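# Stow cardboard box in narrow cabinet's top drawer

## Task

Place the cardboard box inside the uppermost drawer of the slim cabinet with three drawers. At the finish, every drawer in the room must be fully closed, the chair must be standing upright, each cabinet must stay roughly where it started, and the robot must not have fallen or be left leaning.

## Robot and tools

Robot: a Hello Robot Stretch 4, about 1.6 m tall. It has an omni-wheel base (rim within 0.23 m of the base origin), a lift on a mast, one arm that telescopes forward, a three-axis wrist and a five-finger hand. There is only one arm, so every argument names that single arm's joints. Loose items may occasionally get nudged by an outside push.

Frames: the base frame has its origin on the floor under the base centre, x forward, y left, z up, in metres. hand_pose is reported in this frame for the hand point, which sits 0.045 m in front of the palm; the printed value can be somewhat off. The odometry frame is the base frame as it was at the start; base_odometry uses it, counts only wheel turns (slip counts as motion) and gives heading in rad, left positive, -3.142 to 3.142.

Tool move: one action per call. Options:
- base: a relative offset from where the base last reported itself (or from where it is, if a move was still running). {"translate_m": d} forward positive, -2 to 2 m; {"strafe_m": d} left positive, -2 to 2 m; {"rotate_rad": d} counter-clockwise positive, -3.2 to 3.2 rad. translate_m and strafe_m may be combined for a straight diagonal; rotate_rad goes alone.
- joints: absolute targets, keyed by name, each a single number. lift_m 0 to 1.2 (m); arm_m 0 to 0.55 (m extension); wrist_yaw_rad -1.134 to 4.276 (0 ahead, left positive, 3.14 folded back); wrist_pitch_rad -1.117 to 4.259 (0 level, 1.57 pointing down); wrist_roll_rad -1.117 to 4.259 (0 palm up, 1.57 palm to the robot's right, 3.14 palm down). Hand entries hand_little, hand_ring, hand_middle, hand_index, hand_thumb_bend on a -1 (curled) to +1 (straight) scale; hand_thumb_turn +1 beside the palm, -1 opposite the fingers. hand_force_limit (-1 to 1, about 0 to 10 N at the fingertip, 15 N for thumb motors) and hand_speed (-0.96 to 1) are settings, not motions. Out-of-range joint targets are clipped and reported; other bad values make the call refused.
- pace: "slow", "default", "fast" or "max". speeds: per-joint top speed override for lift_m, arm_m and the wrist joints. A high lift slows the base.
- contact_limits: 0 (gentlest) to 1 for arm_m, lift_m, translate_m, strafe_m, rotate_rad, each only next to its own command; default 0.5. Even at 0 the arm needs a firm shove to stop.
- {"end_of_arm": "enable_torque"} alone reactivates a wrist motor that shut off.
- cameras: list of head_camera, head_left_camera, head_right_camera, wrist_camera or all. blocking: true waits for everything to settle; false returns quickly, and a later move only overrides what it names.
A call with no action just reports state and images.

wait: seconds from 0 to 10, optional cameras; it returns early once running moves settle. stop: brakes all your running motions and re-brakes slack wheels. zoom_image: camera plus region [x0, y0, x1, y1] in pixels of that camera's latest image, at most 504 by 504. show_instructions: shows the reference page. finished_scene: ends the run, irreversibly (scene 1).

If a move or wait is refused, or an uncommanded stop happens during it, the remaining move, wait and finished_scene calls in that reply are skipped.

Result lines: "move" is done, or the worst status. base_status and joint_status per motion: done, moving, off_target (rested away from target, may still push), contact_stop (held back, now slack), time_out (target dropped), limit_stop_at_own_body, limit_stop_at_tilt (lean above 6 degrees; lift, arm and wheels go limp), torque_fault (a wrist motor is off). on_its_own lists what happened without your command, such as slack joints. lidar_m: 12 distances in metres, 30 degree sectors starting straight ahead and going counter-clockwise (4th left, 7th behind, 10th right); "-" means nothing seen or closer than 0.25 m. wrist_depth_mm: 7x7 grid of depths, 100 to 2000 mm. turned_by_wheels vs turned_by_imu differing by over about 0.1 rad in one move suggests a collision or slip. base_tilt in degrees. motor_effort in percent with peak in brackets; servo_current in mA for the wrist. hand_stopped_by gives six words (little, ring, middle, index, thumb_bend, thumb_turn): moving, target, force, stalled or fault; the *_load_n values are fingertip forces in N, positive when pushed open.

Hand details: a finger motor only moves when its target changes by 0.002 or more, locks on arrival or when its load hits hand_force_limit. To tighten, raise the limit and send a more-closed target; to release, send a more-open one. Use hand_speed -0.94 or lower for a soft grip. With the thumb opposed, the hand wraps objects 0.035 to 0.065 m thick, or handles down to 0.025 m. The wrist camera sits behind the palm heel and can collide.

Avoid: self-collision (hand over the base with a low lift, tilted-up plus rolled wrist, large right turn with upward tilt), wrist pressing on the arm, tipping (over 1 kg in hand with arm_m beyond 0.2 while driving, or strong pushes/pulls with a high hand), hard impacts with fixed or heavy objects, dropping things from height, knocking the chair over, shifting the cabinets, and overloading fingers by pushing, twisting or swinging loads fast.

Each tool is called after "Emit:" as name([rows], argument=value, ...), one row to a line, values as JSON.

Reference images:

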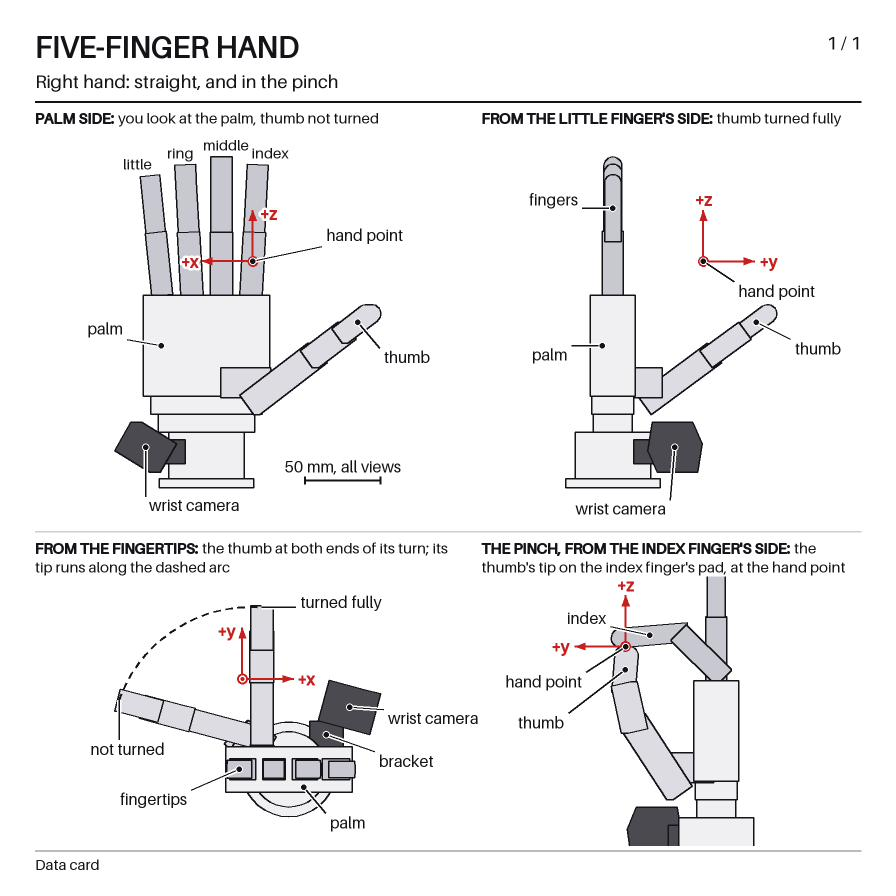

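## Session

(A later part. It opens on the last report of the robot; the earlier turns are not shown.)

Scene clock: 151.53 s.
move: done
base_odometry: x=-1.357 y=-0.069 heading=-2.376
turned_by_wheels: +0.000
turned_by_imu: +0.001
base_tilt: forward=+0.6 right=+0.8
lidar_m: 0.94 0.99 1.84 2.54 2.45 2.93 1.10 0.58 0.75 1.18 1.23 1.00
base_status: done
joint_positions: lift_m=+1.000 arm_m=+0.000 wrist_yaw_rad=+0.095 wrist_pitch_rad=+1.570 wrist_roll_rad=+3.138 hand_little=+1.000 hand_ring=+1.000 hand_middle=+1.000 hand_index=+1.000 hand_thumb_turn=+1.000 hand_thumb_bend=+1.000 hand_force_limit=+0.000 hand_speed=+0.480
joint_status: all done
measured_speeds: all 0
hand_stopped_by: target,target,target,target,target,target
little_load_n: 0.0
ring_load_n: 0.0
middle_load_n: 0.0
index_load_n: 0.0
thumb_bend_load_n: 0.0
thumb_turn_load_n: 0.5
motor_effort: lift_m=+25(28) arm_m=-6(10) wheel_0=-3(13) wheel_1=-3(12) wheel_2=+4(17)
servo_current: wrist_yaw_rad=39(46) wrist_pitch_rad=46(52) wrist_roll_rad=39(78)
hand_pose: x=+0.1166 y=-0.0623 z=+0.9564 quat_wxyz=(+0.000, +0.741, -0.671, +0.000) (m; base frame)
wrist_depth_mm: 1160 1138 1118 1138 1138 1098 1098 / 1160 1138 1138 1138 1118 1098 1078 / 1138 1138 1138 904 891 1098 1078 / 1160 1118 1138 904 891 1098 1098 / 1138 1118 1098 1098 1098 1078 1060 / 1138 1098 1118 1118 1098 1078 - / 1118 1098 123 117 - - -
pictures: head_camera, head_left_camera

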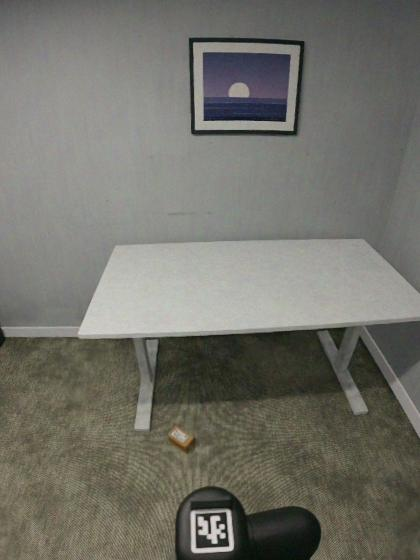

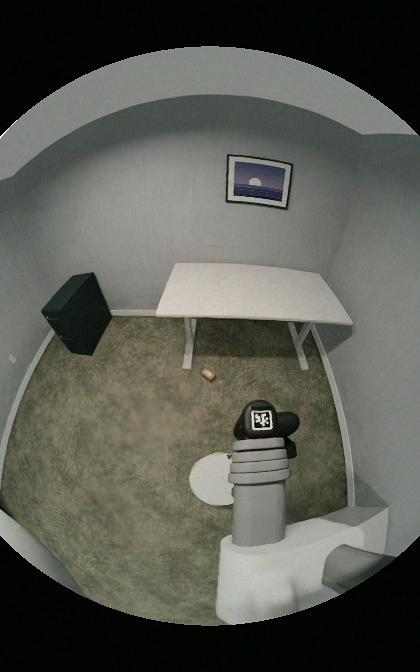

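Emit:
zoom_image(camera="head_camera", region=[160, 415, 205, 460])

Scaled by 11.200 from the camera's 420x560 image, which has a finer 1200x1600 frame.

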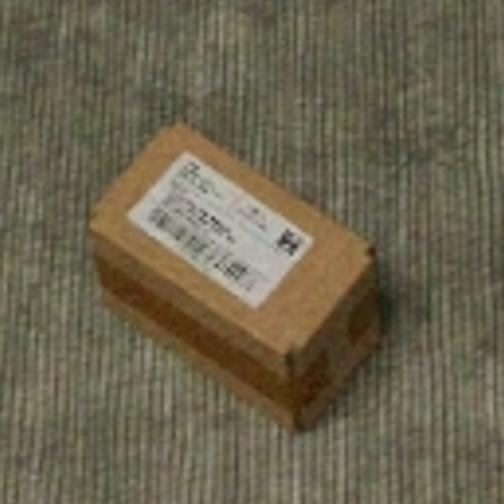

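Emit:
move(base={"translate_m": 0.2, "strafe_m": 0.076}, joints={"arm_m": 0.335, "lift_m": 0.3, "wrist_yaw_rad": 0.904, "wrist_pitch_rad": 0.698, "wrist_roll_rad": 1.57}, cameras=["all"])

Scene clock: 159.53 s.
move: done
base_odometry: x=-1.448 y=-0.262 heading=-2.376
turned_by_wheels: +0.000
turned_by_imu: -0.001
base_tilt: forward=+0.7 right=+0.8
lidar_m: 0.75 0.77 1.65 2.44 2.54 2.81 1.34 0.79 1.02 1.26 1.11 0.78
base_status: done
joint_positions: lift_m=+0.300 arm_m=+0.335 wrist_yaw_rad=+0.903 wrist_pitch_rad=+0.704 wrist_roll_rad=+1.572 hand_little=+1.000 hand_ring=+1.000 hand_middle=+1.000 hand_index=+1.000 hand_thumb_turn=+1.000 hand_thumb_bend=+1.000 hand_force_limit=+0.000 hand_speed=+0.480
joint_status: all done
measured_speeds: all 0
hand_stopped_by: target,target,target,target,target,target
little_load_n: 0.0
ring_load_n: 0.0
middle_load_n: 0.0
index_load_n: 0.0
thumb_bend_load_n: 0.0
thumb_turn_load_n: 0.0
motor_effort: lift_m=+16(24) arm_m=+6(15) wheel_0=+2(12) wheel_1=+4(14) wheel_2=-3(15)
servo_current: wrist_yaw_rad=46(98) wrist_pitch_rad=52(117) wrist_roll_rad=39(111)
hand_pose: x=+0.7138 y=+0.0254 z=+0.3118 quat_wxyz=(-0.183, +0.817, +0.395, +0.378) (m; base frame)
wrist_depth_mm: - - - 683 530 427 375 / - - - 647 530 430 377 / - - 946 741 525 430 375 / - 1336 917 707 508 355 297 / - 1397 931 661 504 413 310 / - 1308 917 591 488 433 - / - - 123 117 - - -
pictures: head_camera, head_left_camera, head_right_camera, wrist_camera
camera_calibration:
wrist_camera: T_world_to_cam=[[-0.350272, -0.519516, -0.779367, 0.536317], [-0.784052, 0.617841, -0.0594671, 0.567214], [0.512419, 0.590234, -0.623739, -0.02484], [0, 0, 0, 1]] pos_world=[0.64531, -0.057161, 0.436225]

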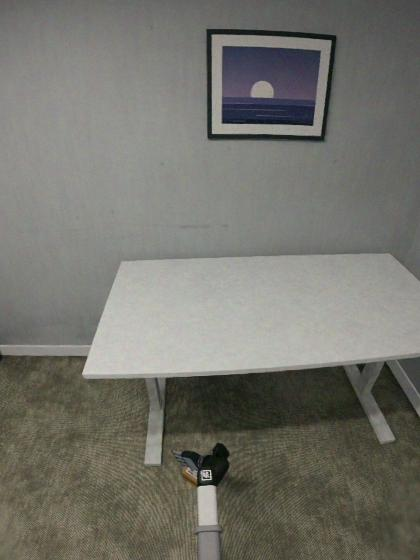

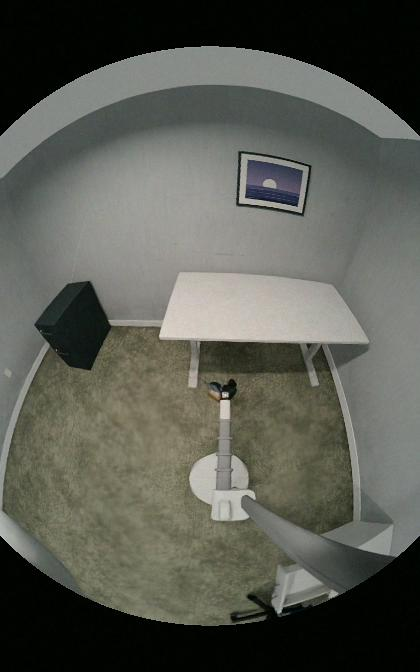

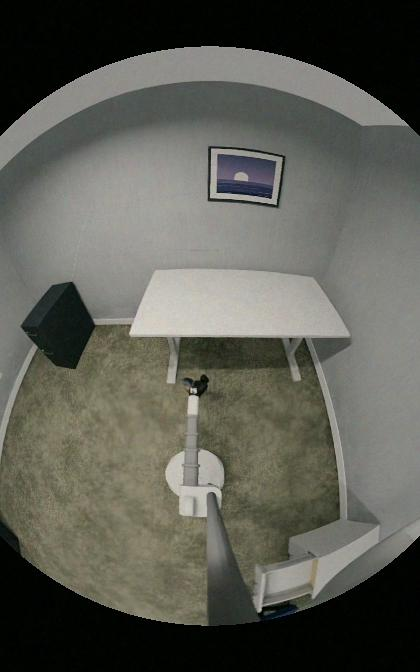

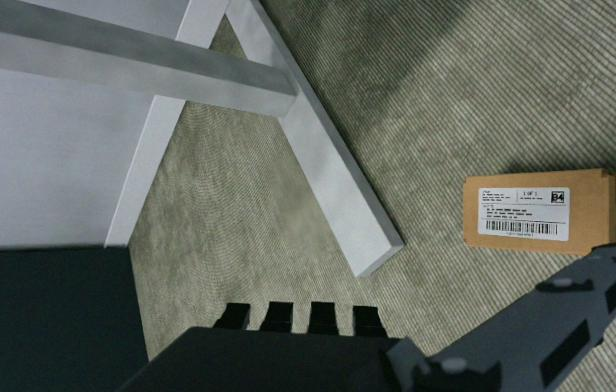

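Emit:
zoom_image(camera="wrist_camera", region=[440, 140, 616, 280])

Scaled by 2.864.

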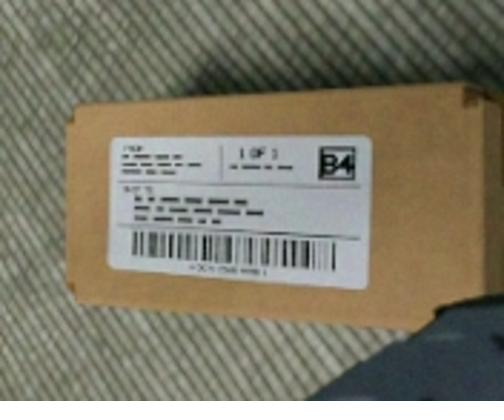

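Emit:
move(base={"strafe_m": 0.0216}, joints={"arm_m": 0.361, "lift_m": 0.17}, cameras=["wrist_camera"])

Emit:
zoom_image(camera="wrist_camera", region=[380, 100, 616, 300])

Scene clock: 163.03 s.
move: done
base_odometry: x=-1.433 y=-0.277 heading=-2.376
turned_by_wheels: +0.000
turned_by_imu: +0.000
base_tilt: forward=+0.7 right=+0.9
lidar_m: 0.74 0.78 1.65 2.44 2.53 2.79 1.33 0.81 1.01 1.26 1.08 0.78
base_status: done
joint_positions: lift_m=+0.170 arm_m=+0.361 wrist_yaw_rad=+0.903 wrist_pitch_rad=+0.704 wrist_roll_rad=+1.572 hand_little=+1.000 hand_ring=+1.000 hand_middle=+1.000 hand_index=+1.000 hand_thumb_turn=+1.000 hand_thumb_bend=+1.000 hand_force_limit=+0.000 hand_speed=+0.480
joint_status: all done
measured_speeds: all 0
hand_stopped_by: target,target,target,target,target,target
little_load_n: 0.0
ring_load_n: 0.0
middle_load_n: 0.0
index_load_n: 0.0
thumb_bend_load_n: 0.0
thumb_turn_load_n: -0.5
motor_effort: lift_m=+15(18) arm_m=+6(11) wheel_0=-6(14) wheel_1=+6(15) wheel_2=+0(2)
servo_current: wrist_yaw_rad=46(46) wrist_pitch_rad=52(59) wrist_roll_rad=33(72)
hand_pose: x=+0.7398 y=+0.0254 z=+0.1818 quat_wxyz=(-0.183, +0.817, +0.395, +0.378) (m; base frame)
wrist_depth_mm: - - 597 477 366 297 260 / - - 559 473 368 298 262 / - 946 699 449 366 297 254 / - 1008 647 430 364 215 189 / - 1078 640 407 362 220 188 / - 1078 640 207 347 301 - / - 1078 123 117 - - -
pictures: wrist_camera
camera_calibration:
wrist_camera: T_world_to_cam=[[-0.350195, -0.51956, -0.779372, 0.444132], [-0.784153, 0.617713, -0.0594485, 0.57993], [0.512315, 0.590329, -0.623734, -0.119113], [0, 0, 0, 1]] pos_world=[0.67131, -0.0571613, 0.306325]

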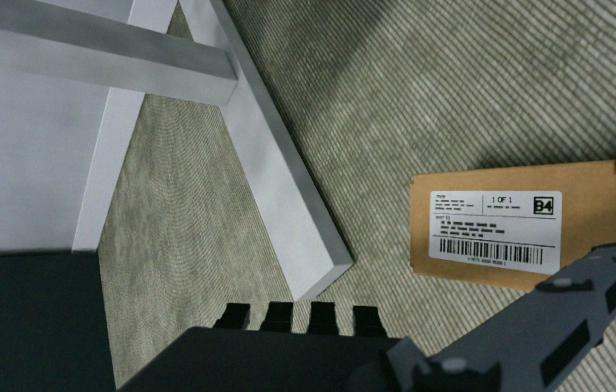

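Scaled by 2.136.

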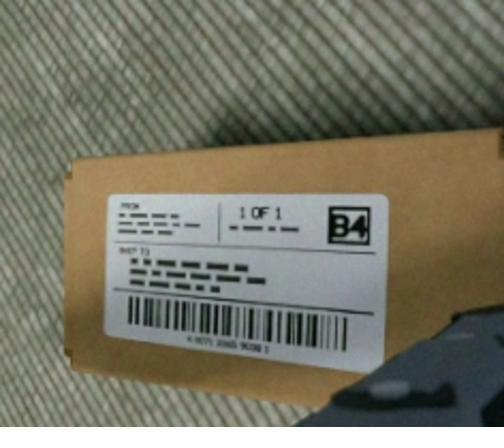

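Emit:
move(joints={"hand_thumb_turn": -1.0})

Emit:
move(joints={"lift_m": 0.056}, speeds={"lift_m": 0.08}, contact_limits={"lift_m": 0.05}, cameras=["wrist_camera", "head_camera"])

Emit:
zoom_image(camera="head_camera", region=[140, 420, 260, 540])

Scene clock: 165.07 s.
move: done
base_odometry: x=-1.433 y=-0.277 heading=-2.376
turned_by_wheels: +0.000
turned_by_imu: +0.000
base_tilt: forward=+0.7 right=+0.8
lidar_m: 0.73 0.77 1.67 2.43 2.53 2.79 1.35 0.80 1.04 1.27 1.07 0.79
base_status: not commanded
joint_positions: lift_m=+0.170 arm_m=+0.361 wrist_yaw_rad=+0.903 wrist_pitch_rad=+0.704 wrist_roll_rad=+1.572 hand_little=+1.000 hand_ring=+1.000 hand_middle=+1.000 hand_index=+1.000 hand_thumb_turn=-1.000 hand_thumb_bend=+1.000 hand_force_limit=+0.000 hand_speed=+0.480
joint_status: all done
measured_speeds: all 0
hand_stopped_by: target,target,target,target,target,target
little_load_n: 0.0
ring_load_n: 0.0
middle_load_n: 0.0
index_load_n: 0.0
thumb_bend_load_n: 0.0
thumb_turn_load_n: 0.0
motor_effort: lift_m=+16(16) arm_m=+7(7) wheel_0=-6(6) wheel_1=+6(6) wheel_2=-1(1)
servo_current: wrist_yaw_rad=39(52) wrist_pitch_rad=52(52) wrist_roll_rad=59(78)
hand_pose: x=+0.7398 y=+0.0254 z=+0.1818 quat_wxyz=(-0.183, +0.817, +0.395, +0.378) (m; base frame)
wrist_depth_mm: - - 603 477 368 298 260 / - - 549 473 334 297 262 / - 931 707 455 - 297 254 / - 1008 661 - - 216 188 / - 1078 647 413 - 208 188 / - 1078 640 204 - 276 256 / - 1098 123 116 - 276 255
pictures: none

Scene clock: 167.03 s.
move: done
base_odometry: x=-1.433 y=-0.277 heading=-2.376
turned_by_wheels: +0.000
turned_by_imu: +0.000
base_tilt: forward=+0.7 right=+0.8
lidar_m: 0.73 0.78 1.68 2.44 2.52 2.77 1.34 0.80 1.02 1.27 1.07 0.78
base_status: not commanded
joint_positions: lift_m=+0.056 arm_m=+0.361 wrist_yaw_rad=+0.903 wrist_pitch_rad=+0.704 wrist_roll_rad=+1.572 hand_little=+1.000 hand_ring=+1.000 hand_middle=+1.000 hand_index=+1.000 hand_thumb_turn=-1.000 hand_thumb_bend=+1.000 hand_force_limit=+0.000 hand_speed=+0.480
joint_status: all done
measured_speeds: all 0
hand_stopped_by: target,target,target,target,target,target
little_load_n: 0.0
ring_load_n: 0.5
middle_load_n: 0.0
index_load_n: 0.0
thumb_bend_load_n: 0.0
thumb_turn_load_n: 0.0
motor_effort: lift_m=+16(19) arm_m=+6(7) wheel_0=-6(6) wheel_1=+6(6) wheel_2=+0(1)
servo_current: wrist_yaw_rad=39(52) wrist_pitch_rad=52(52) wrist_roll_rad=46(78)
contact_limits: lift_m 0.05
hand_pose: x=+0.7398 y=+0.0254 z=+0.0678 quat_wxyz=(-0.183, +0.817, +0.395, +0.378) (m; base frame)
wrist_depth_mm: - - 413 291 225 182 - / - 627 407 291 206 182 164 / - 768 384 287 - 178 - / - 683 359 166 113 - - / 1366 668 342 171 - 109 - / - 661 338 171 - 105 - / - 741 122 117 - - -
pictures: head_camera, wrist_camera
camera_calibration:
wrist_camera: T_world_to_cam=[[-0.350195, -0.51956, -0.779372, 0.355283], [-0.784153, 0.617713, -0.0594485, 0.573153], [0.512315, 0.590329, -0.623734, -0.190219], [0, 0, 0, 1]] pos_world=[0.67131, -0.0571613, 0.192325]

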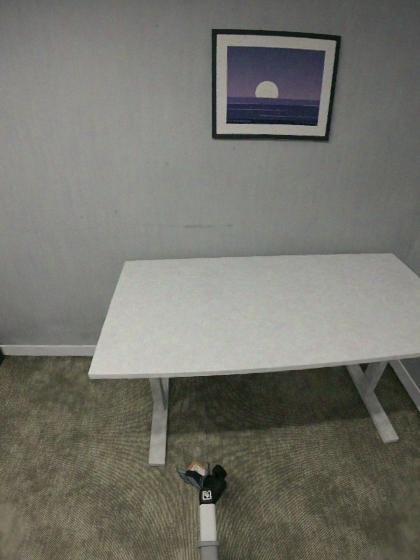

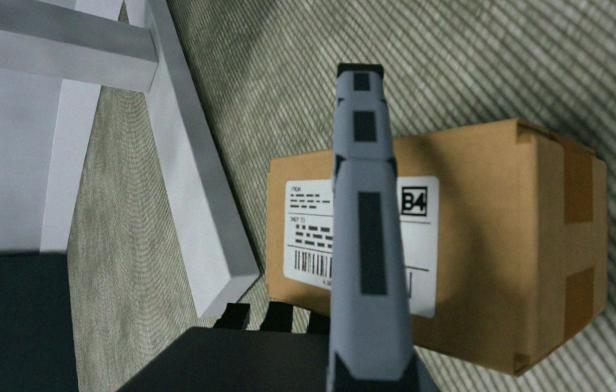

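Scaled by 4.200 from the camera's 420x560 image, which has a finer 1200x1600 frame.

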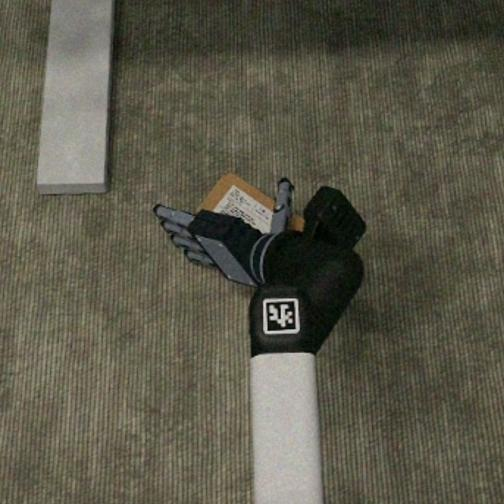

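Emit:
move(base={"strafe_m": -0.0056}, joints={"arm_m": 0.368}, pace="slow")

Emit:
move(joints={"hand_speed": -0.85, "hand_force_limit": 0.0, "hand_thumb_bend": 0.0}, cameras=["wrist_camera", "head_camera"])

Emit:
zoom_image(camera="head_camera", region=[160, 430, 250, 520])

Scene clock: 170.80 s.
move: done
base_odometry: x=-1.437 y=-0.273 heading=-2.376
turned_by_wheels: +0.000
turned_by_imu: +0.000
base_tilt: forward=+0.7 right=+0.7
lidar_m: 0.75 0.76 1.67 2.45 2.52 2.81 1.34 0.81 1.01 1.25 1.06 0.79
base_status: done
joint_positions: lift_m=+0.056 arm_m=+0.368 wrist_yaw_rad=+0.903 wrist_pitch_rad=+0.704 wrist_roll_rad=+1.572 hand_little=+1.000 hand_ring=+1.000 hand_middle=+1.000 hand_index=+1.000 hand_thumb_turn=-1.000 hand_thumb_bend=+1.000 hand_force_limit=+0.000 hand_speed=+0.480
joint_status: all done
measured_speeds: all 0
hand_stopped_by: target,target,target,target,target,target
little_load_n: 0.0
ring_load_n: 0.0
middle_load_n: 0.0
index_load_n: 0.0
thumb_bend_load_n: 0.0
thumb_turn_load_n: 0.5
motor_effort: lift_m=+16(16) arm_m=+6(9) wheel_0=+6(10) wheel_1=-7(9) wheel_2=+0(2)
servo_current: wrist_yaw_rad=46(46) wrist_pitch_rad=52(52) wrist_roll_rad=52(72)
contact_limits: lift_m 0.05
hand_pose: x=+0.7467 y=+0.0254 z=+0.0678 quat_wxyz=(-0.183, +0.817, +0.395, +0.378) (m; base frame)
wrist_depth_mm: - - 410 293 226 182 - / - 496 407 289 205 182 164 / - 768 384 289 - 183 - / - 683 362 166 113 - - / 1366 668 342 171 - 109 - / - 661 332 171 - 105 - / - 732 122 117 - - -
pictures: none

Scene clock: 175.03 s.
move: off_target
base_odometry: x=-1.437 y=-0.273 heading=-2.376
turned_by_wheels: +0.000
turned_by_imu: +0.000
base_tilt: forward=+0.7 right=+0.8
lidar_m: 0.75 0.79 1.67 2.45 2.53 2.79 1.35 0.78 1.01 1.26 1.07 0.79
base_status: not commanded
joint_positions: lift_m=+0.056 arm_m=+0.368 wrist_yaw_rad=+0.903 wrist_pitch_rad=+0.704 wrist_roll_rad=+1.572 hand_little=+1.000 hand_ring=+1.000 hand_middle=+1.000 hand_index=+1.000 hand_thumb_turn=-1.000 hand_thumb_bend=+0.682 hand_force_limit=+0.000 hand_speed=-0.850
joint_status: hand_thumb_bend off_target (ended at +0.682, target +0.000); the others done
measured_speeds: all 0
hand_stopped_by: target,target,target,target,force,target
little_load_n: 0.0
ring_load_n: 0.0
middle_load_n: 0.0
index_load_n: 0.0
thumb_bend_load_n: 7.5
thumb_turn_load_n: -2.5
motor_effort: lift_m=+16(16) arm_m=+6(7) wheel_0=+6(6) wheel_1=-7(7) wheel_2=+0(1)
servo_current: wrist_yaw_rad=46(52) wrist_pitch_rad=46(52) wrist_roll_rad=39(78)
contact_limits: lift_m 0.05
hand_pose: x=+0.7467 y=+0.0254 z=+0.0678 quat_wxyz=(-0.183, +0.817, +0.395, +0.378) (m; base frame)
wrist_depth_mm: - - 410 291 226 183 - / - 488 392 290 225 183 164 / - 768 387 289 120 182 - / - 683 364 166 116 - - / 1366 668 340 172 - 106 - / - 668 332 170 - 105 - / - 741 123 117 - - -
pictures: head_camera, wrist_camera
camera_calibration:
wrist_camera: T_world_to_cam=[[-0.350127, -0.519613, -0.779367, 0.357737], [-0.784183, 0.617669, -0.0595159, 0.57861], [0.512316, 0.590328, -0.623734, -0.193865], [0, 0, 0, 1]] pos_world=[0.67831, -0.0570612, 0.192325]

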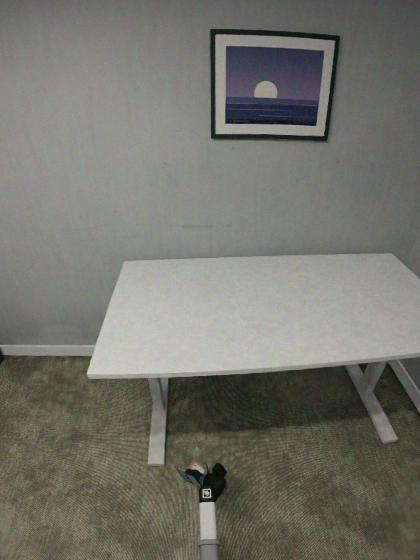

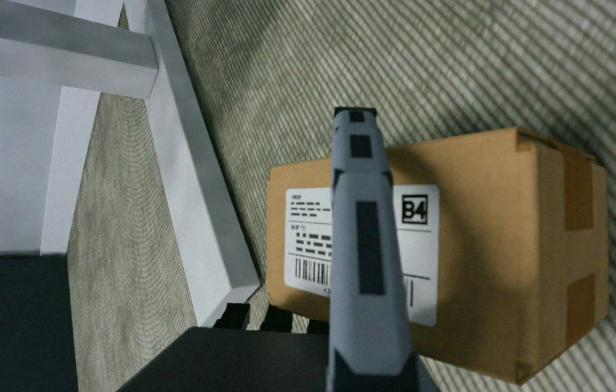

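Scaled by 5.600 from the camera's 420x560 image, which has a finer 1200x1600 frame.

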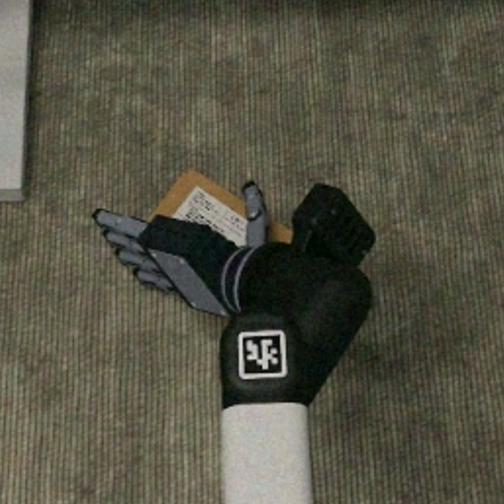

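Emit:
move(joints={"hand_force_limit": -0.85, "hand_index": 0.4, "hand_middle": 0.4, "hand_ring": 0.4})

Emit:
move(joints={"hand_force_limit": 0.6, "hand_thumb_bend": 0.2}, cameras=["wrist_camera"])

Scene clock: 176.90 s.
move: off_target
base_odometry: x=-1.437 y=-0.273 heading=-2.376
turned_by_wheels: +0.000
turned_by_imu: +0.000
base_tilt: forward=+0.6 right=+0.8
lidar_m: 0.75 0.78 1.66 2.44 2.52 2.80 1.34 0.80 1.03 1.26 1.11 0.80
base_status: not commanded
joint_positions: lift_m=+0.056 arm_m=+0.368 wrist_yaw_rad=+0.903 wrist_pitch_rad=+0.704 wrist_roll_rad=+1.572 hand_little=+1.000 hand_ring=+0.779 hand_middle=+0.863 hand_index=+0.890 hand_thumb_turn=-1.000 hand_thumb_bend=+0.683 hand_force_limit=-0.850 hand_speed=-0.850
joint_status: hand_ring off_target (ended at +0.779, target +0.400); hand_middle off_target (ended at +0.863, target +0.400); hand_index off_target (ended at +0.890, target +0.400); the others done
measured_speeds: all 0
hand_stopped_by: target,force,force,force,force,target
little_load_n: 0.0
ring_load_n: 1.5
middle_load_n: 1.5
index_load_n: 0.0
thumb_bend_load_n: 8.5
thumb_turn_load_n: -1.0
motor_effort: lift_m=+16(16) arm_m=+6(7) wheel_0=+6(6) wheel_1=-7(7) wheel_2=-1(1)
servo_current: wrist_yaw_rad=39(46) wrist_pitch_rad=52(52) wrist_roll_rad=33(78)
contact_limits: lift_m 0.05
hand_pose: x=+0.7468 y=+0.0254 z=+0.0678 quat_wxyz=(-0.183, +0.817, +0.395, +0.378) (m; base frame)
wrist_depth_mm: - - 413 293 227 183 - / - 488 389 290 225 183 164 / - 768 387 289 120 182 - / - 683 364 166 116 - - / 1336 668 340 171 - 106 - / - 668 334 163 - 105 - / - 732 123 117 - - -
pictures: none

Scene clock: 177.37 s.
move: off_target
base_odometry: x=-1.437 y=-0.273 heading=-2.376
turned_by_wheels: +0.000
turned_by_imu: +0.000
base_tilt: forward=+0.6 right=+0.7
lidar_m: 0.74 0.78 1.67 2.44 2.50 2.80 1.32 0.79 0.98 1.26 1.12 0.79
base_status: not commanded
joint_positions: lift_m=+0.056 arm_m=+0.368 wrist_yaw_rad=+0.903 wrist_pitch_rad=+0.704 wrist_roll_rad=+1.572 hand_little=+1.000 hand_ring=+0.779 hand_middle=+0.863 hand_index=+0.890 hand_thumb_turn=-1.000 hand_thumb_bend=+0.668 hand_force_limit=+0.600 hand_speed=-0.850
joint_status: hand_thumb_bend off_target (ended at +0.668, target +0.200); the others done
measured_speeds: all 0
hand_stopped_by: target,force,force,force,force,target
little_load_n: 0.0
ring_load_n: 1.5
middle_load_n: 2.0
index_load_n: 0.0
thumb_bend_load_n: 12.0
thumb_turn_load_n: -0.5
motor_effort: lift_m=+16(16) arm_m=+7(7) wheel_0=+6(6) wheel_1=-7(7) wheel_2=+0(1)
servo_current: wrist_yaw_rad=39(46) wrist_pitch_rad=59(59) wrist_roll_rad=33(65)
contact_limits: lift_m 0.05
hand_pose: x=+0.7468 y=+0.0254 z=+0.0678 quat_wxyz=(-0.183, +0.817, +0.395, +0.378) (m; base frame)
wrist_depth_mm: - - 410 294 227 183 - / - 492 389 290 225 182 164 / - 768 387 290 120 182 - / - 683 364 166 116 - - / 1336 668 340 172 - 106 - / - 668 334 163 - 105 - / - 732 123 116 - - -
pictures: wrist_camera
camera_calibration:
wrist_camera: T_world_to_cam=[[-0.350066, -0.519661, -0.779363, 0.357691], [-0.78421, 0.617629, -0.0595779, 0.578638], [0.512317, 0.590328, -0.623734, -0.193865], [0, 0, 0, 1]] pos_world=[0.678309, -0.0570612, 0.192325]

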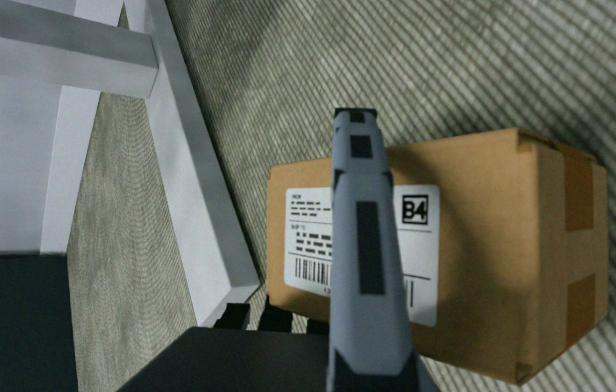

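Emit:
move(joints={"lift_m": 0.10}, speeds={"lift_m": 0.05}, cameras=["wrist_camera", "head_camera"])

Emit:
zoom_image(camera="head_camera", region=[160, 430, 250, 520])

Scene clock: 178.87 s.
move: done
base_odometry: x=-1.437 y=-0.273 heading=-2.376
turned_by_wheels: +0.000
turned_by_imu: +0.000
base_tilt: forward=+0.7 right=+0.8
lidar_m: 0.75 0.80 1.67 2.46 2.51 2.82 1.35 0.81 1.02 1.25 1.09 0.79
base_status: not commanded
joint_positions: lift_m=+0.100 arm_m=+0.368 wrist_yaw_rad=+0.903 wrist_pitch_rad=+0.704 wrist_roll_rad=+1.572 hand_little=+1.000 hand_ring=+0.779 hand_middle=+0.863 hand_index=+0.890 hand_thumb_turn=-1.000 hand_thumb_bend=+0.665 hand_force_limit=+0.600 hand_speed=-0.850
joint_status: all done
measured_speeds: all 0
hand_stopped_by: target,force,force,force,force,target
little_load_n: 0.0
ring_load_n: 0.0
middle_load_n: 0.0
index_load_n: 0.0
thumb_bend_load_n: 0.0
thumb_turn_load_n: 0.0
motor_effort: lift_m=+26(30) arm_m=+6(7) wheel_0=+6(6) wheel_1=-7(7) wheel_2=+0(1)
servo_current: wrist_yaw_rad=46(52) wrist_pitch_rad=46(59) wrist_roll_rad=39(65)
hand_pose: x=+0.7468 y=+0.0254 z=+0.1110 quat_wxyz=(-0.183, +0.817, +0.395, +0.378) (m; base frame)
wrist_depth_mm: - - 484 362 281 226 198 / - - 477 362 279 226 198 / - 768 427 359 253 220 199 / - 831 402 368 - 148 - / - 831 415 351 - 140 - / - 831 492 180 - 146 - / - 904 123 116 - 208 194
pictures: head_camera, wrist_camera
camera_calibration:
wrist_camera: T_world_to_cam=[[-0.350025, -0.519615, -0.779412, 0.391268], [-0.784207, 0.617632, -0.0595813, 0.581205], [0.512349, 0.590365, -0.623672, -0.167016], [0, 0, 0, 1]] pos_world=[0.678309, -0.0570614, 0.235425]

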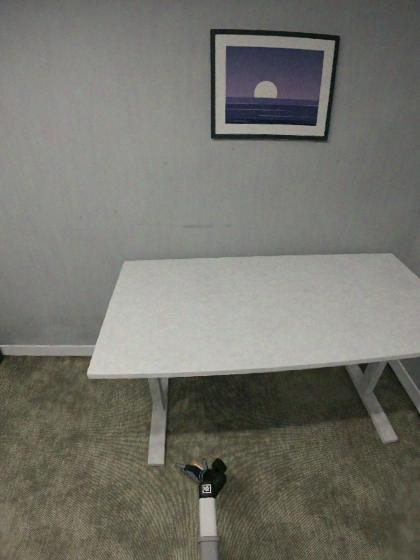

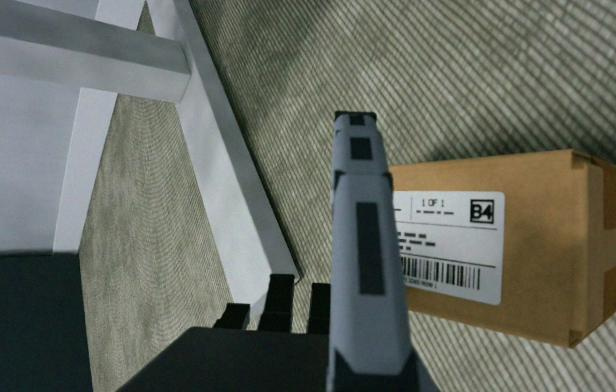

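Scaled by 5.600 from the camera's 420x560 image, which has a finer 1200x1600 frame.

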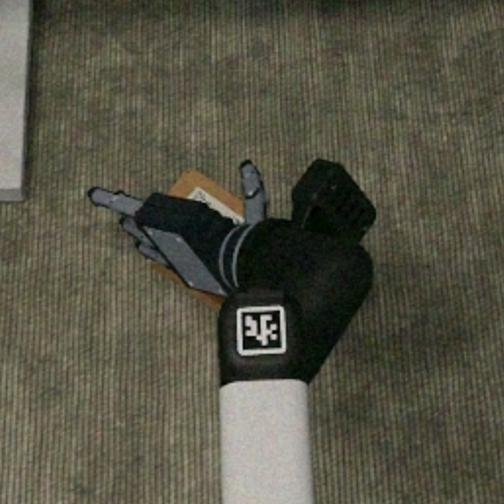

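Emit:
move(joints={"hand_speed": 0.48, "hand_thumb_bend": 1.0, "hand_index": 1.0, "hand_middle": 1.0, "hand_ring": 1.0})

Emit:
move(joints={"lift_m": 0.17, "hand_thumb_turn": 1.0}, cameras=["wrist_camera"])

Emit:
zoom_image(camera="wrist_camera", region=[380, 100, 616, 300])

Scene clock: 183.67 s.
move: done
base_odometry: x=-1.437 y=-0.273 heading=-2.376
turned_by_wheels: +0.000
turned_by_imu: +0.000
base_tilt: forward=+0.7 right=+0.8
lidar_m: 0.75 0.77 1.67 2.45 2.53 2.79 1.34 0.79 1.00 1.27 1.07 0.78
base_status: not commanded
joint_positions: lift_m=+0.100 arm_m=+0.368 wrist_yaw_rad=+0.903 wrist_pitch_rad=+0.704 wrist_roll_rad=+1.572 hand_little=+1.000 hand_ring=+1.000 hand_middle=+1.000 hand_index=+1.000 hand_thumb_turn=-1.000 hand_thumb_bend=+1.000 hand_force_limit=+0.600 hand_speed=+0.480
joint_status: all done
measured_speeds: all 0
hand_stopped_by: target,target,target,target,target,target
little_load_n: 0.0
ring_load_n: 0.0
middle_load_n: 0.0
index_load_n: 0.0
thumb_bend_load_n: 0.0
thumb_turn_load_n: 0.0
motor_effort: lift_m=+26(26) arm_m=+7(7) wheel_0=+6(6) wheel_1=-6(7) wheel_2=+0(1)
servo_current: wrist_yaw_rad=52(52) wrist_pitch_rad=52(52) wrist_roll_rad=59(72)
hand_pose: x=+0.7468 y=+0.0254 z=+0.1110 quat_wxyz=(-0.183, +0.817, +0.395, +0.378) (m; base frame)
wrist_depth_mm: - - 484 364 279 226 198 / - - 477 362 254 226 198 / - 778 427 357 - 220 198 / - 831 402 370 - 148 - / - 831 415 351 - 139 - / - 820 488 336 - - - / - 917 122 117 - 209 194
pictures: none

Scene clock: 184.93 s.
move: done
base_odometry: x=-1.437 y=-0.273 heading=-2.376
turned_by_wheels: +0.000
turned_by_imu: +0.000
base_tilt: forward=+0.7 right=+0.8
lidar_m: 0.73 0.76 1.67 2.45 2.52 2.80 1.35 0.78 1.01 1.27 1.09 0.80
base_status: not commanded
joint_positions: lift_m=+0.170 arm_m=+0.368 wrist_yaw_rad=+0.903 wrist_pitch_rad=+0.704 wrist_roll_rad=+1.572 hand_little=+1.000 hand_ring=+1.000 hand_middle=+1.000 hand_index=+1.000 hand_thumb_turn=+1.000 hand_thumb_bend=+1.000 hand_force_limit=+0.600 hand_speed=+0.480
joint_status: all done
measured_speeds: all 0
hand_stopped_by: target,target,target,target,target,target
little_load_n: 0.0
ring_load_n: 0.0
middle_load_n: 0.0
index_load_n: 0.0
thumb_bend_load_n: 0.0
thumb_turn_load_n: 0.0
motor_effort: lift_m=+25(30) arm_m=+6(7) wheel_0=+6(6) wheel_1=-7(7) wheel_2=+0(1)
servo_current: wrist_yaw_rad=46(52) wrist_pitch_rad=52(52) wrist_roll_rad=52(65)
hand_pose: x=+0.7468 y=+0.0254 z=+0.1810 quat_wxyz=(-0.183, +0.817, +0.395, +0.378) (m; base frame)
wrist_depth_mm: - - 603 477 366 297 260 / - - 554 473 368 297 260 / - 931 699 449 366 296 254 / - 991 683 430 362 214 188 / - 1098 647 407 359 219 187 / - 1078 640 208 345 300 - / - 1060 122 117 - - -
pictures: wrist_camera
camera_calibration:
wrist_camera: T_world_to_cam=[[-0.350025, -0.519615, -0.779412, 0.445827], [-0.784207, 0.617632, -0.0595813, 0.585375], [0.512349, 0.590365, -0.623672, -0.123359], [0, 0, 0, 1]] pos_world=[0.678309, -0.0570614, 0.305425]

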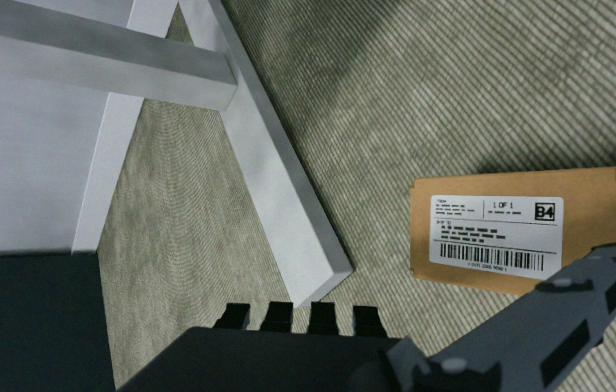

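Scaled by 2.136.

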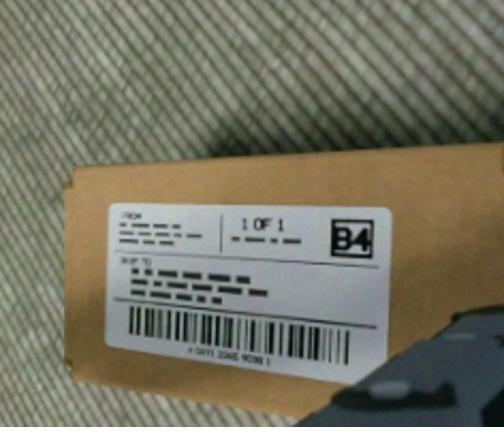

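Emit:
move(base={"strafe_m": -0.0022}, joints={"arm_m": 0.371, "hand_thumb_turn": -1.0, "hand_index": 0.89, "hand_middle": 0.89, "hand_ring": 0.86}, pace="slow")

Emit:
move(joints={"lift_m": 0.062}, speeds={"lift_m": 0.1}, contact_limits={"lift_m": 0.05})

Emit:
move(joints={"hand_speed": -0.85, "hand_force_limit": 0.6, "hand_thumb_bend": 0.0}, cameras=["wrist_camera"])

Scene clock: 186.63 s.
move: done
base_odometry: x=-1.438 y=-0.272 heading=-2.376
turned_by_wheels: +0.000
turned_by_imu: +0.000
base_tilt: forward=+0.7 right=+0.8
lidar_m: 0.73 0.77 1.67 2.45 2.53 2.80 1.32 0.81 1.02 1.27 1.07 0.80
base_status: done
joint_positions: lift_m=+0.170 arm_m=+0.371 wrist_yaw_rad=+0.903 wrist_pitch_rad=+0.704 wrist_roll_rad=+1.572 hand_little=+1.000 hand_ring=+0.860 hand_middle=+0.890 hand_index=+0.890 hand_thumb_turn=-1.000 hand_thumb_bend=+1.000 hand_force_limit=+0.600 hand_speed=+0.480
joint_status: all done
measured_speeds: all 0
hand_stopped_by: target,target,target,target,target,target
little_load_n: 0.0
ring_load_n: 0.0
middle_load_n: 0.0
index_load_n: 0.0
thumb_bend_load_n: 0.0
thumb_turn_load_n: 0.0
motor_effort: lift_m=+25(26) arm_m=+7(10) wheel_0=+4(12) wheel_1=-4(10) wheel_2=+0(1)
servo_current: wrist_yaw_rad=39(52) wrist_pitch_rad=39(59) wrist_roll_rad=65(65)
hand_pose: x=+0.7497 y=+0.0254 z=+0.1810 quat_wxyz=(-0.183, +0.817, +0.395, +0.378) (m; base frame)
wrist_depth_mm: - - 597 477 366 297 260 / - - 554 477 334 297 259 / - 931 741 462 - 297 254 / - 1008 691 - - 215 193 / - 1078 647 407 - 208 188 / - 1078 640 186 - 267 249 / - 1078 123 116 - 273 254
pictures: none

Scene clock: 188.33 s.
move: done
base_odometry: x=-1.438 y=-0.272 heading=-2.376
turned_by_wheels: +0.000
turned_by_imu: +0.000
base_tilt: forward=+0.6 right=+0.7
lidar_m: 0.73 0.78 1.66 2.44 2.52 2.79 1.35 0.81 0.98 1.26 1.08 0.81
base_status: not commanded
joint_positions: lift_m=+0.063 arm_m=+0.371 wrist_yaw_rad=+0.904 wrist_pitch_rad=+0.699 wrist_roll_rad=+1.572 hand_little=+1.000 hand_ring=+0.860 hand_middle=+0.890 hand_index=+0.890 hand_thumb_turn=-1.000 hand_thumb_bend=+1.000 hand_force_limit=+0.600 hand_speed=+0.480
joint_status: all done
measured_speeds: all 0
hand_stopped_by: target,target,target,target,target,target
little_load_n: 0.0
ring_load_n: 0.0
middle_load_n: 0.5
index_load_n: 0.0
thumb_bend_load_n: 0.0
thumb_turn_load_n: 0.5
motor_effort: lift_m=+11(23) arm_m=+6(7) wheel_0=+3(4) wheel_1=-3(4) wheel_2=+0(1)
servo_current: wrist_yaw_rad=39(52) wrist_pitch_rad=39(59) wrist_roll_rad=46(72)
contact_limits: lift_m 0.05
hand_pose: x=+0.7503 y=+0.0263 z=+0.0749 quat_wxyz=(-0.185, +0.816, +0.395, +0.380) (m; base frame)
wrist_depth_mm: - - 455 327 250 198 - / - - 449 327 224 198 - / - 778 413 324 - 198 172 / - 842 389 336 - 124 167 / - 842 377 336 - 117 - / - 842 373 186 - 113 - / - 842 122 116 - 109 -
pictures: none

Scene clock: 193.47 s.
move: done
base_odometry: x=-1.438 y=-0.272 heading=-2.376
turned_by_wheels: +0.000
turned_by_imu: +0.000
base_tilt: forward=+0.6 right=+0.7
lidar_m: 0.73 0.78 1.67 2.45 2.52 2.78 1.35 0.78 1.02 1.26 1.08 0.78
base_status: not commanded
joint_positions: lift_m=+0.063 arm_m=+0.371 wrist_yaw_rad=+0.904 wrist_pitch_rad=+0.698 wrist_roll_rad=+1.572 hand_little=+1.000 hand_ring=+0.860 hand_middle=+0.890 hand_index=+0.890 hand_thumb_turn=-1.000 hand_thumb_bend=+0.006 hand_force_limit=+0.600 hand_speed=-0.850
joint_status: all done
measured_speeds: all 0
hand_stopped_by: target,target,target,target,target,target
little_load_n: 0.0
ring_load_n: 0.0
middle_load_n: 0.0
index_load_n: 0.5
thumb_bend_load_n: 10.0
thumb_turn_load_n: -8.0
motor_effort: lift_m=+11(11) arm_m=+6(6) wheel_0=+3(3) wheel_1=-3(3) wheel_2=+0(1)
servo_current: wrist_yaw_rad=39(52) wrist_pitch_rad=46(52) wrist_roll_rad=46(78)
contact_limits: lift_m 0.05
hand_pose: x=+0.7504 y=+0.0264 z=+0.0750 quat_wxyz=(-0.185, +0.816, +0.395, +0.380) (m; base frame)
wrist_depth_mm: - - 462 332 252 200 - / - - 455 332 250 200 178 / - 798 415 329 241 199 173 / - 788 394 189 138 129 168 / - 854 379 338 - 118 - / - 842 377 186 - 110 - / - 842 123 116 - 109 -
pictures: wrist_camera
camera_calibration:
wrist_camera: T_world_to_cam=[[-0.346487, -0.51669, -0.782929, 0.362573], [-0.784699, 0.616976, -0.0599005, 0.581793], [0.513999, 0.593609, -0.61922, -0.193457], [0, 0, 0, 1]] pos_world=[0.681596, -0.0567765, 0.198926]

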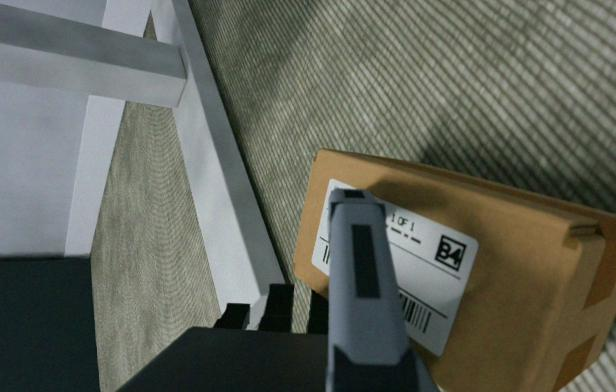

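Emit:
move(joints={"hand_speed": 0.48, "hand_thumb_bend": 1.0})

Emit:
move(joints={"lift_m": 0.17, "hand_thumb_turn": 1.0, "hand_index": 1.0, "hand_middle": 1.0, "hand_ring": 1.0}, cameras=["wrist_camera", "head_camera"])

Emit:
zoom_image(camera="wrist_camera", region=[380, 100, 616, 300])

Scene clock: 198.97 s.
move: done
base_odometry: x=-1.439 y=-0.272 heading=-2.376
turned_by_wheels: +0.000
turned_by_imu: +0.000
base_tilt: forward=+0.6 right=+0.8
lidar_m: 0.74 0.77 1.68 2.45 2.52 2.80 1.32 0.78 1.00 1.27 1.07 0.77
base_status: not commanded
joint_positions: lift_m=+0.063 arm_m=+0.371 wrist_yaw_rad=+0.904 wrist_pitch_rad=+0.698 wrist_roll_rad=+1.572 hand_little=+1.000 hand_ring=+0.860 hand_middle=+0.890 hand_index=+0.890 hand_thumb_turn=-1.000 hand_thumb_bend=+1.000 hand_force_limit=+0.600 hand_speed=+0.480
joint_status: all done
measured_speeds: all 0
hand_stopped_by: target,target,target,target,target,target
little_load_n: 0.0
ring_load_n: 0.0
middle_load_n: 0.0
index_load_n: 0.0
thumb_bend_load_n: -0.5
thumb_turn_load_n: 0.0
motor_effort: lift_m=+12(12) arm_m=+6(6) wheel_0=+3(3) wheel_1=-3(3) wheel_2=+0(1)
servo_current: wrist_yaw_rad=39(46) wrist_pitch_rad=39(52) wrist_roll_rad=46(65)
contact_limits: lift_m 0.05
hand_pose: x=+0.7504 y=+0.0264 z=+0.0750 quat_wxyz=(-0.185, +0.815, +0.395, +0.380) (m; base frame)
wrist_depth_mm: - - 459 330 250 200 - / - - 452 330 225 200 - / - 809 413 329 - 199 173 / - 866 389 338 - 114 167 / - 866 379 336 - 118 - / - 842 377 191 - 110 - / - 831 123 116 - 109 -
pictures: none

Scene clock: 200.47 s.
move: done
base_odometry: x=-1.439 y=-0.272 heading=-2.376
turned_by_wheels: +0.000
turned_by_imu: +0.000
base_tilt: forward=+0.6 right=+0.8
lidar_m: 0.73 0.77 1.64 2.43 2.51 2.79 1.35 0.80 1.01 1.26 1.07 0.79
base_status: not commanded
joint_positions: lift_m=+0.170 arm_m=+0.371 wrist_yaw_rad=+0.904 wrist_pitch_rad=+0.700 wrist_roll_rad=+1.572 hand_little=+1.000 hand_ring=+1.000 hand_middle=+1.000 hand_index=+1.000 hand_thumb_turn=+1.000 hand_thumb_bend=+1.000 hand_force_limit=+0.600 hand_speed=+0.480
joint_status: all done
measured_speeds: all 0
hand_stopped_by: target,target,target,target,target,target
little_load_n: 0.0
ring_load_n: 0.0
middle_load_n: 0.0
index_load_n: 0.0
thumb_bend_load_n: 0.0
thumb_turn_load_n: 0.0
motor_effort: lift_m=+26(28) arm_m=+6(6) wheel_0=+3(3) wheel_1=-3(3) wheel_2=+0(1)
servo_current: wrist_yaw_rad=39(52) wrist_pitch_rad=46(52) wrist_roll_rad=39(72)
hand_pose: x=+0.7502 y=+0.0261 z=+0.1815 quat_wxyz=(-0.184, +0.816, +0.396, +0.379) (m; base frame)
wrist_depth_mm: - - 615 480 384 300 260 / - - 564 477 368 300 262 / - 946 707 455 366 297 255 / - 1008 691 433 364 221 212 / - 1098 647 410 362 219 188 / - 1098 647 208 338 300 - / - 1078 123 117 - - -
pictures: head_camera, wrist_camera
camera_calibration:
wrist_camera: T_world_to_cam=[[-0.347388, -0.517987, -0.781672, 0.446185], [-0.784771, 0.616874, -0.0600157, 0.588245], [0.51328, 0.592584, -0.620796, -0.126368], [0, 0, 0, 1]] pos_world=[0.681499, -0.0568714, 0.305625]

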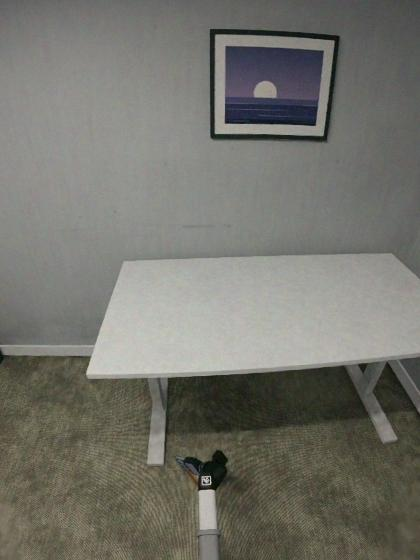

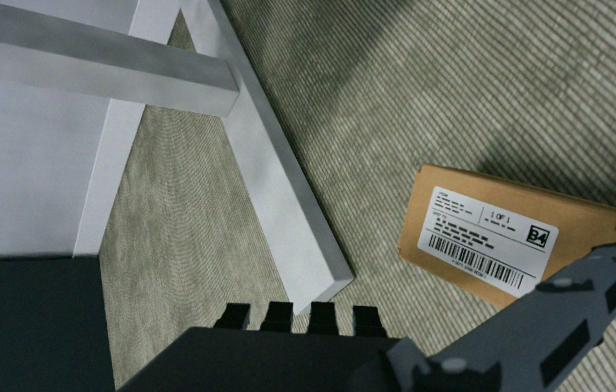

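Scaled by 2.136.

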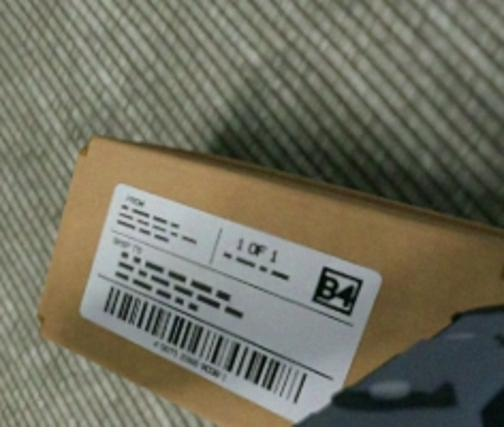

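Emit:
move(base={"strafe_m": 0.0466}, joints={"arm_m": 0.369, "wrist_yaw_rad": 0.675, "wrist_pitch_rad": 0.704}, cameras=["wrist_camera"])

Emit:
zoom_image(camera="wrist_camera", region=[380, 100, 616, 300])

Scene clock: 202.40 s.
move: done
base_odometry: x=-1.406 y=-0.305 heading=-2.376
turned_by_wheels: +0.000
turned_by_imu: +0.000
base_tilt: forward=+0.6 right=+0.8
lidar_m: 0.74 0.77 1.60 2.41 2.49 2.70 1.36 0.80 1.02 1.31 1.07 0.79
base_status: done
joint_positions: lift_m=+0.170 arm_m=+0.369 wrist_yaw_rad=+0.677 wrist_pitch_rad=+0.706 wrist_roll_rad=+1.572 hand_little=+1.000 hand_ring=+1.000 hand_middle=+1.000 hand_index=+1.000 hand_thumb_turn=+1.000 hand_thumb_bend=+1.000 hand_force_limit=+0.600 hand_speed=+0.480
joint_status: all done
measured_speeds: all 0
hand_stopped_by: target,target,target,target,target,target
little_load_n: 0.0
ring_load_n: 0.0
middle_load_n: 0.0
index_load_n: 0.0
thumb_bend_load_n: 0.0
thumb_turn_load_n: 0.0
motor_effort: lift_m=+26(26) arm_m=-6(9) wheel_0=-2(18) wheel_1=+3(14) wheel_2=-1(3)
servo_current: wrist_yaw_rad=39(72) wrist_pitch_rad=39(59) wrist_roll_rad=39(65)
hand_pose: x=+0.7483 y=-0.0221 z=+0.1807 quat_wxyz=(-0.139, +0.857, +0.301, +0.395) (m; base frame)
wrist_depth_mm: - - 676 480 379 298 262 / - - 627 473 366 297 260 / - - 559 469 366 296 253 / - 904 732 449 362 220 193 / - 976 676 427 359 213 187 / - 960 634 204 343 291 - / - 1060 123 117 - - -
pictures: wrist_camera
camera_calibration:
wrist_camera: T_world_to_cam=[[-0.458492, -0.429295, -0.778133, 0.504463], [-0.62614, 0.777402, -0.0599568, 0.501233], [0.630661, 0.459731, -0.625231, -0.187401], [0, 0, 0, 1]] pos_world=[0.663321, -0.086942, 0.305423]

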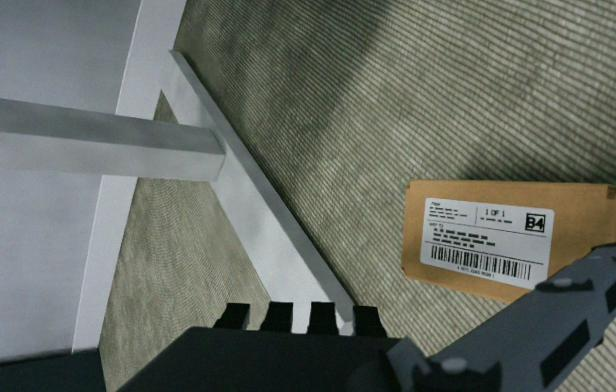

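Scaled by 2.136.

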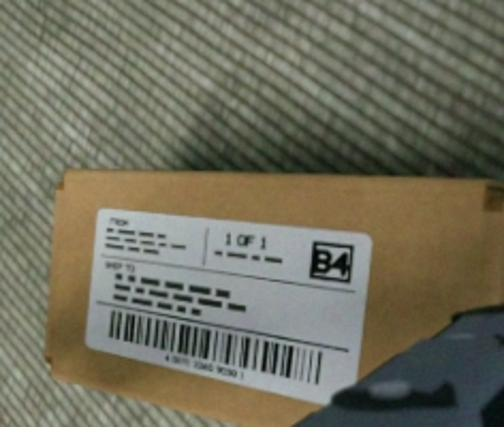

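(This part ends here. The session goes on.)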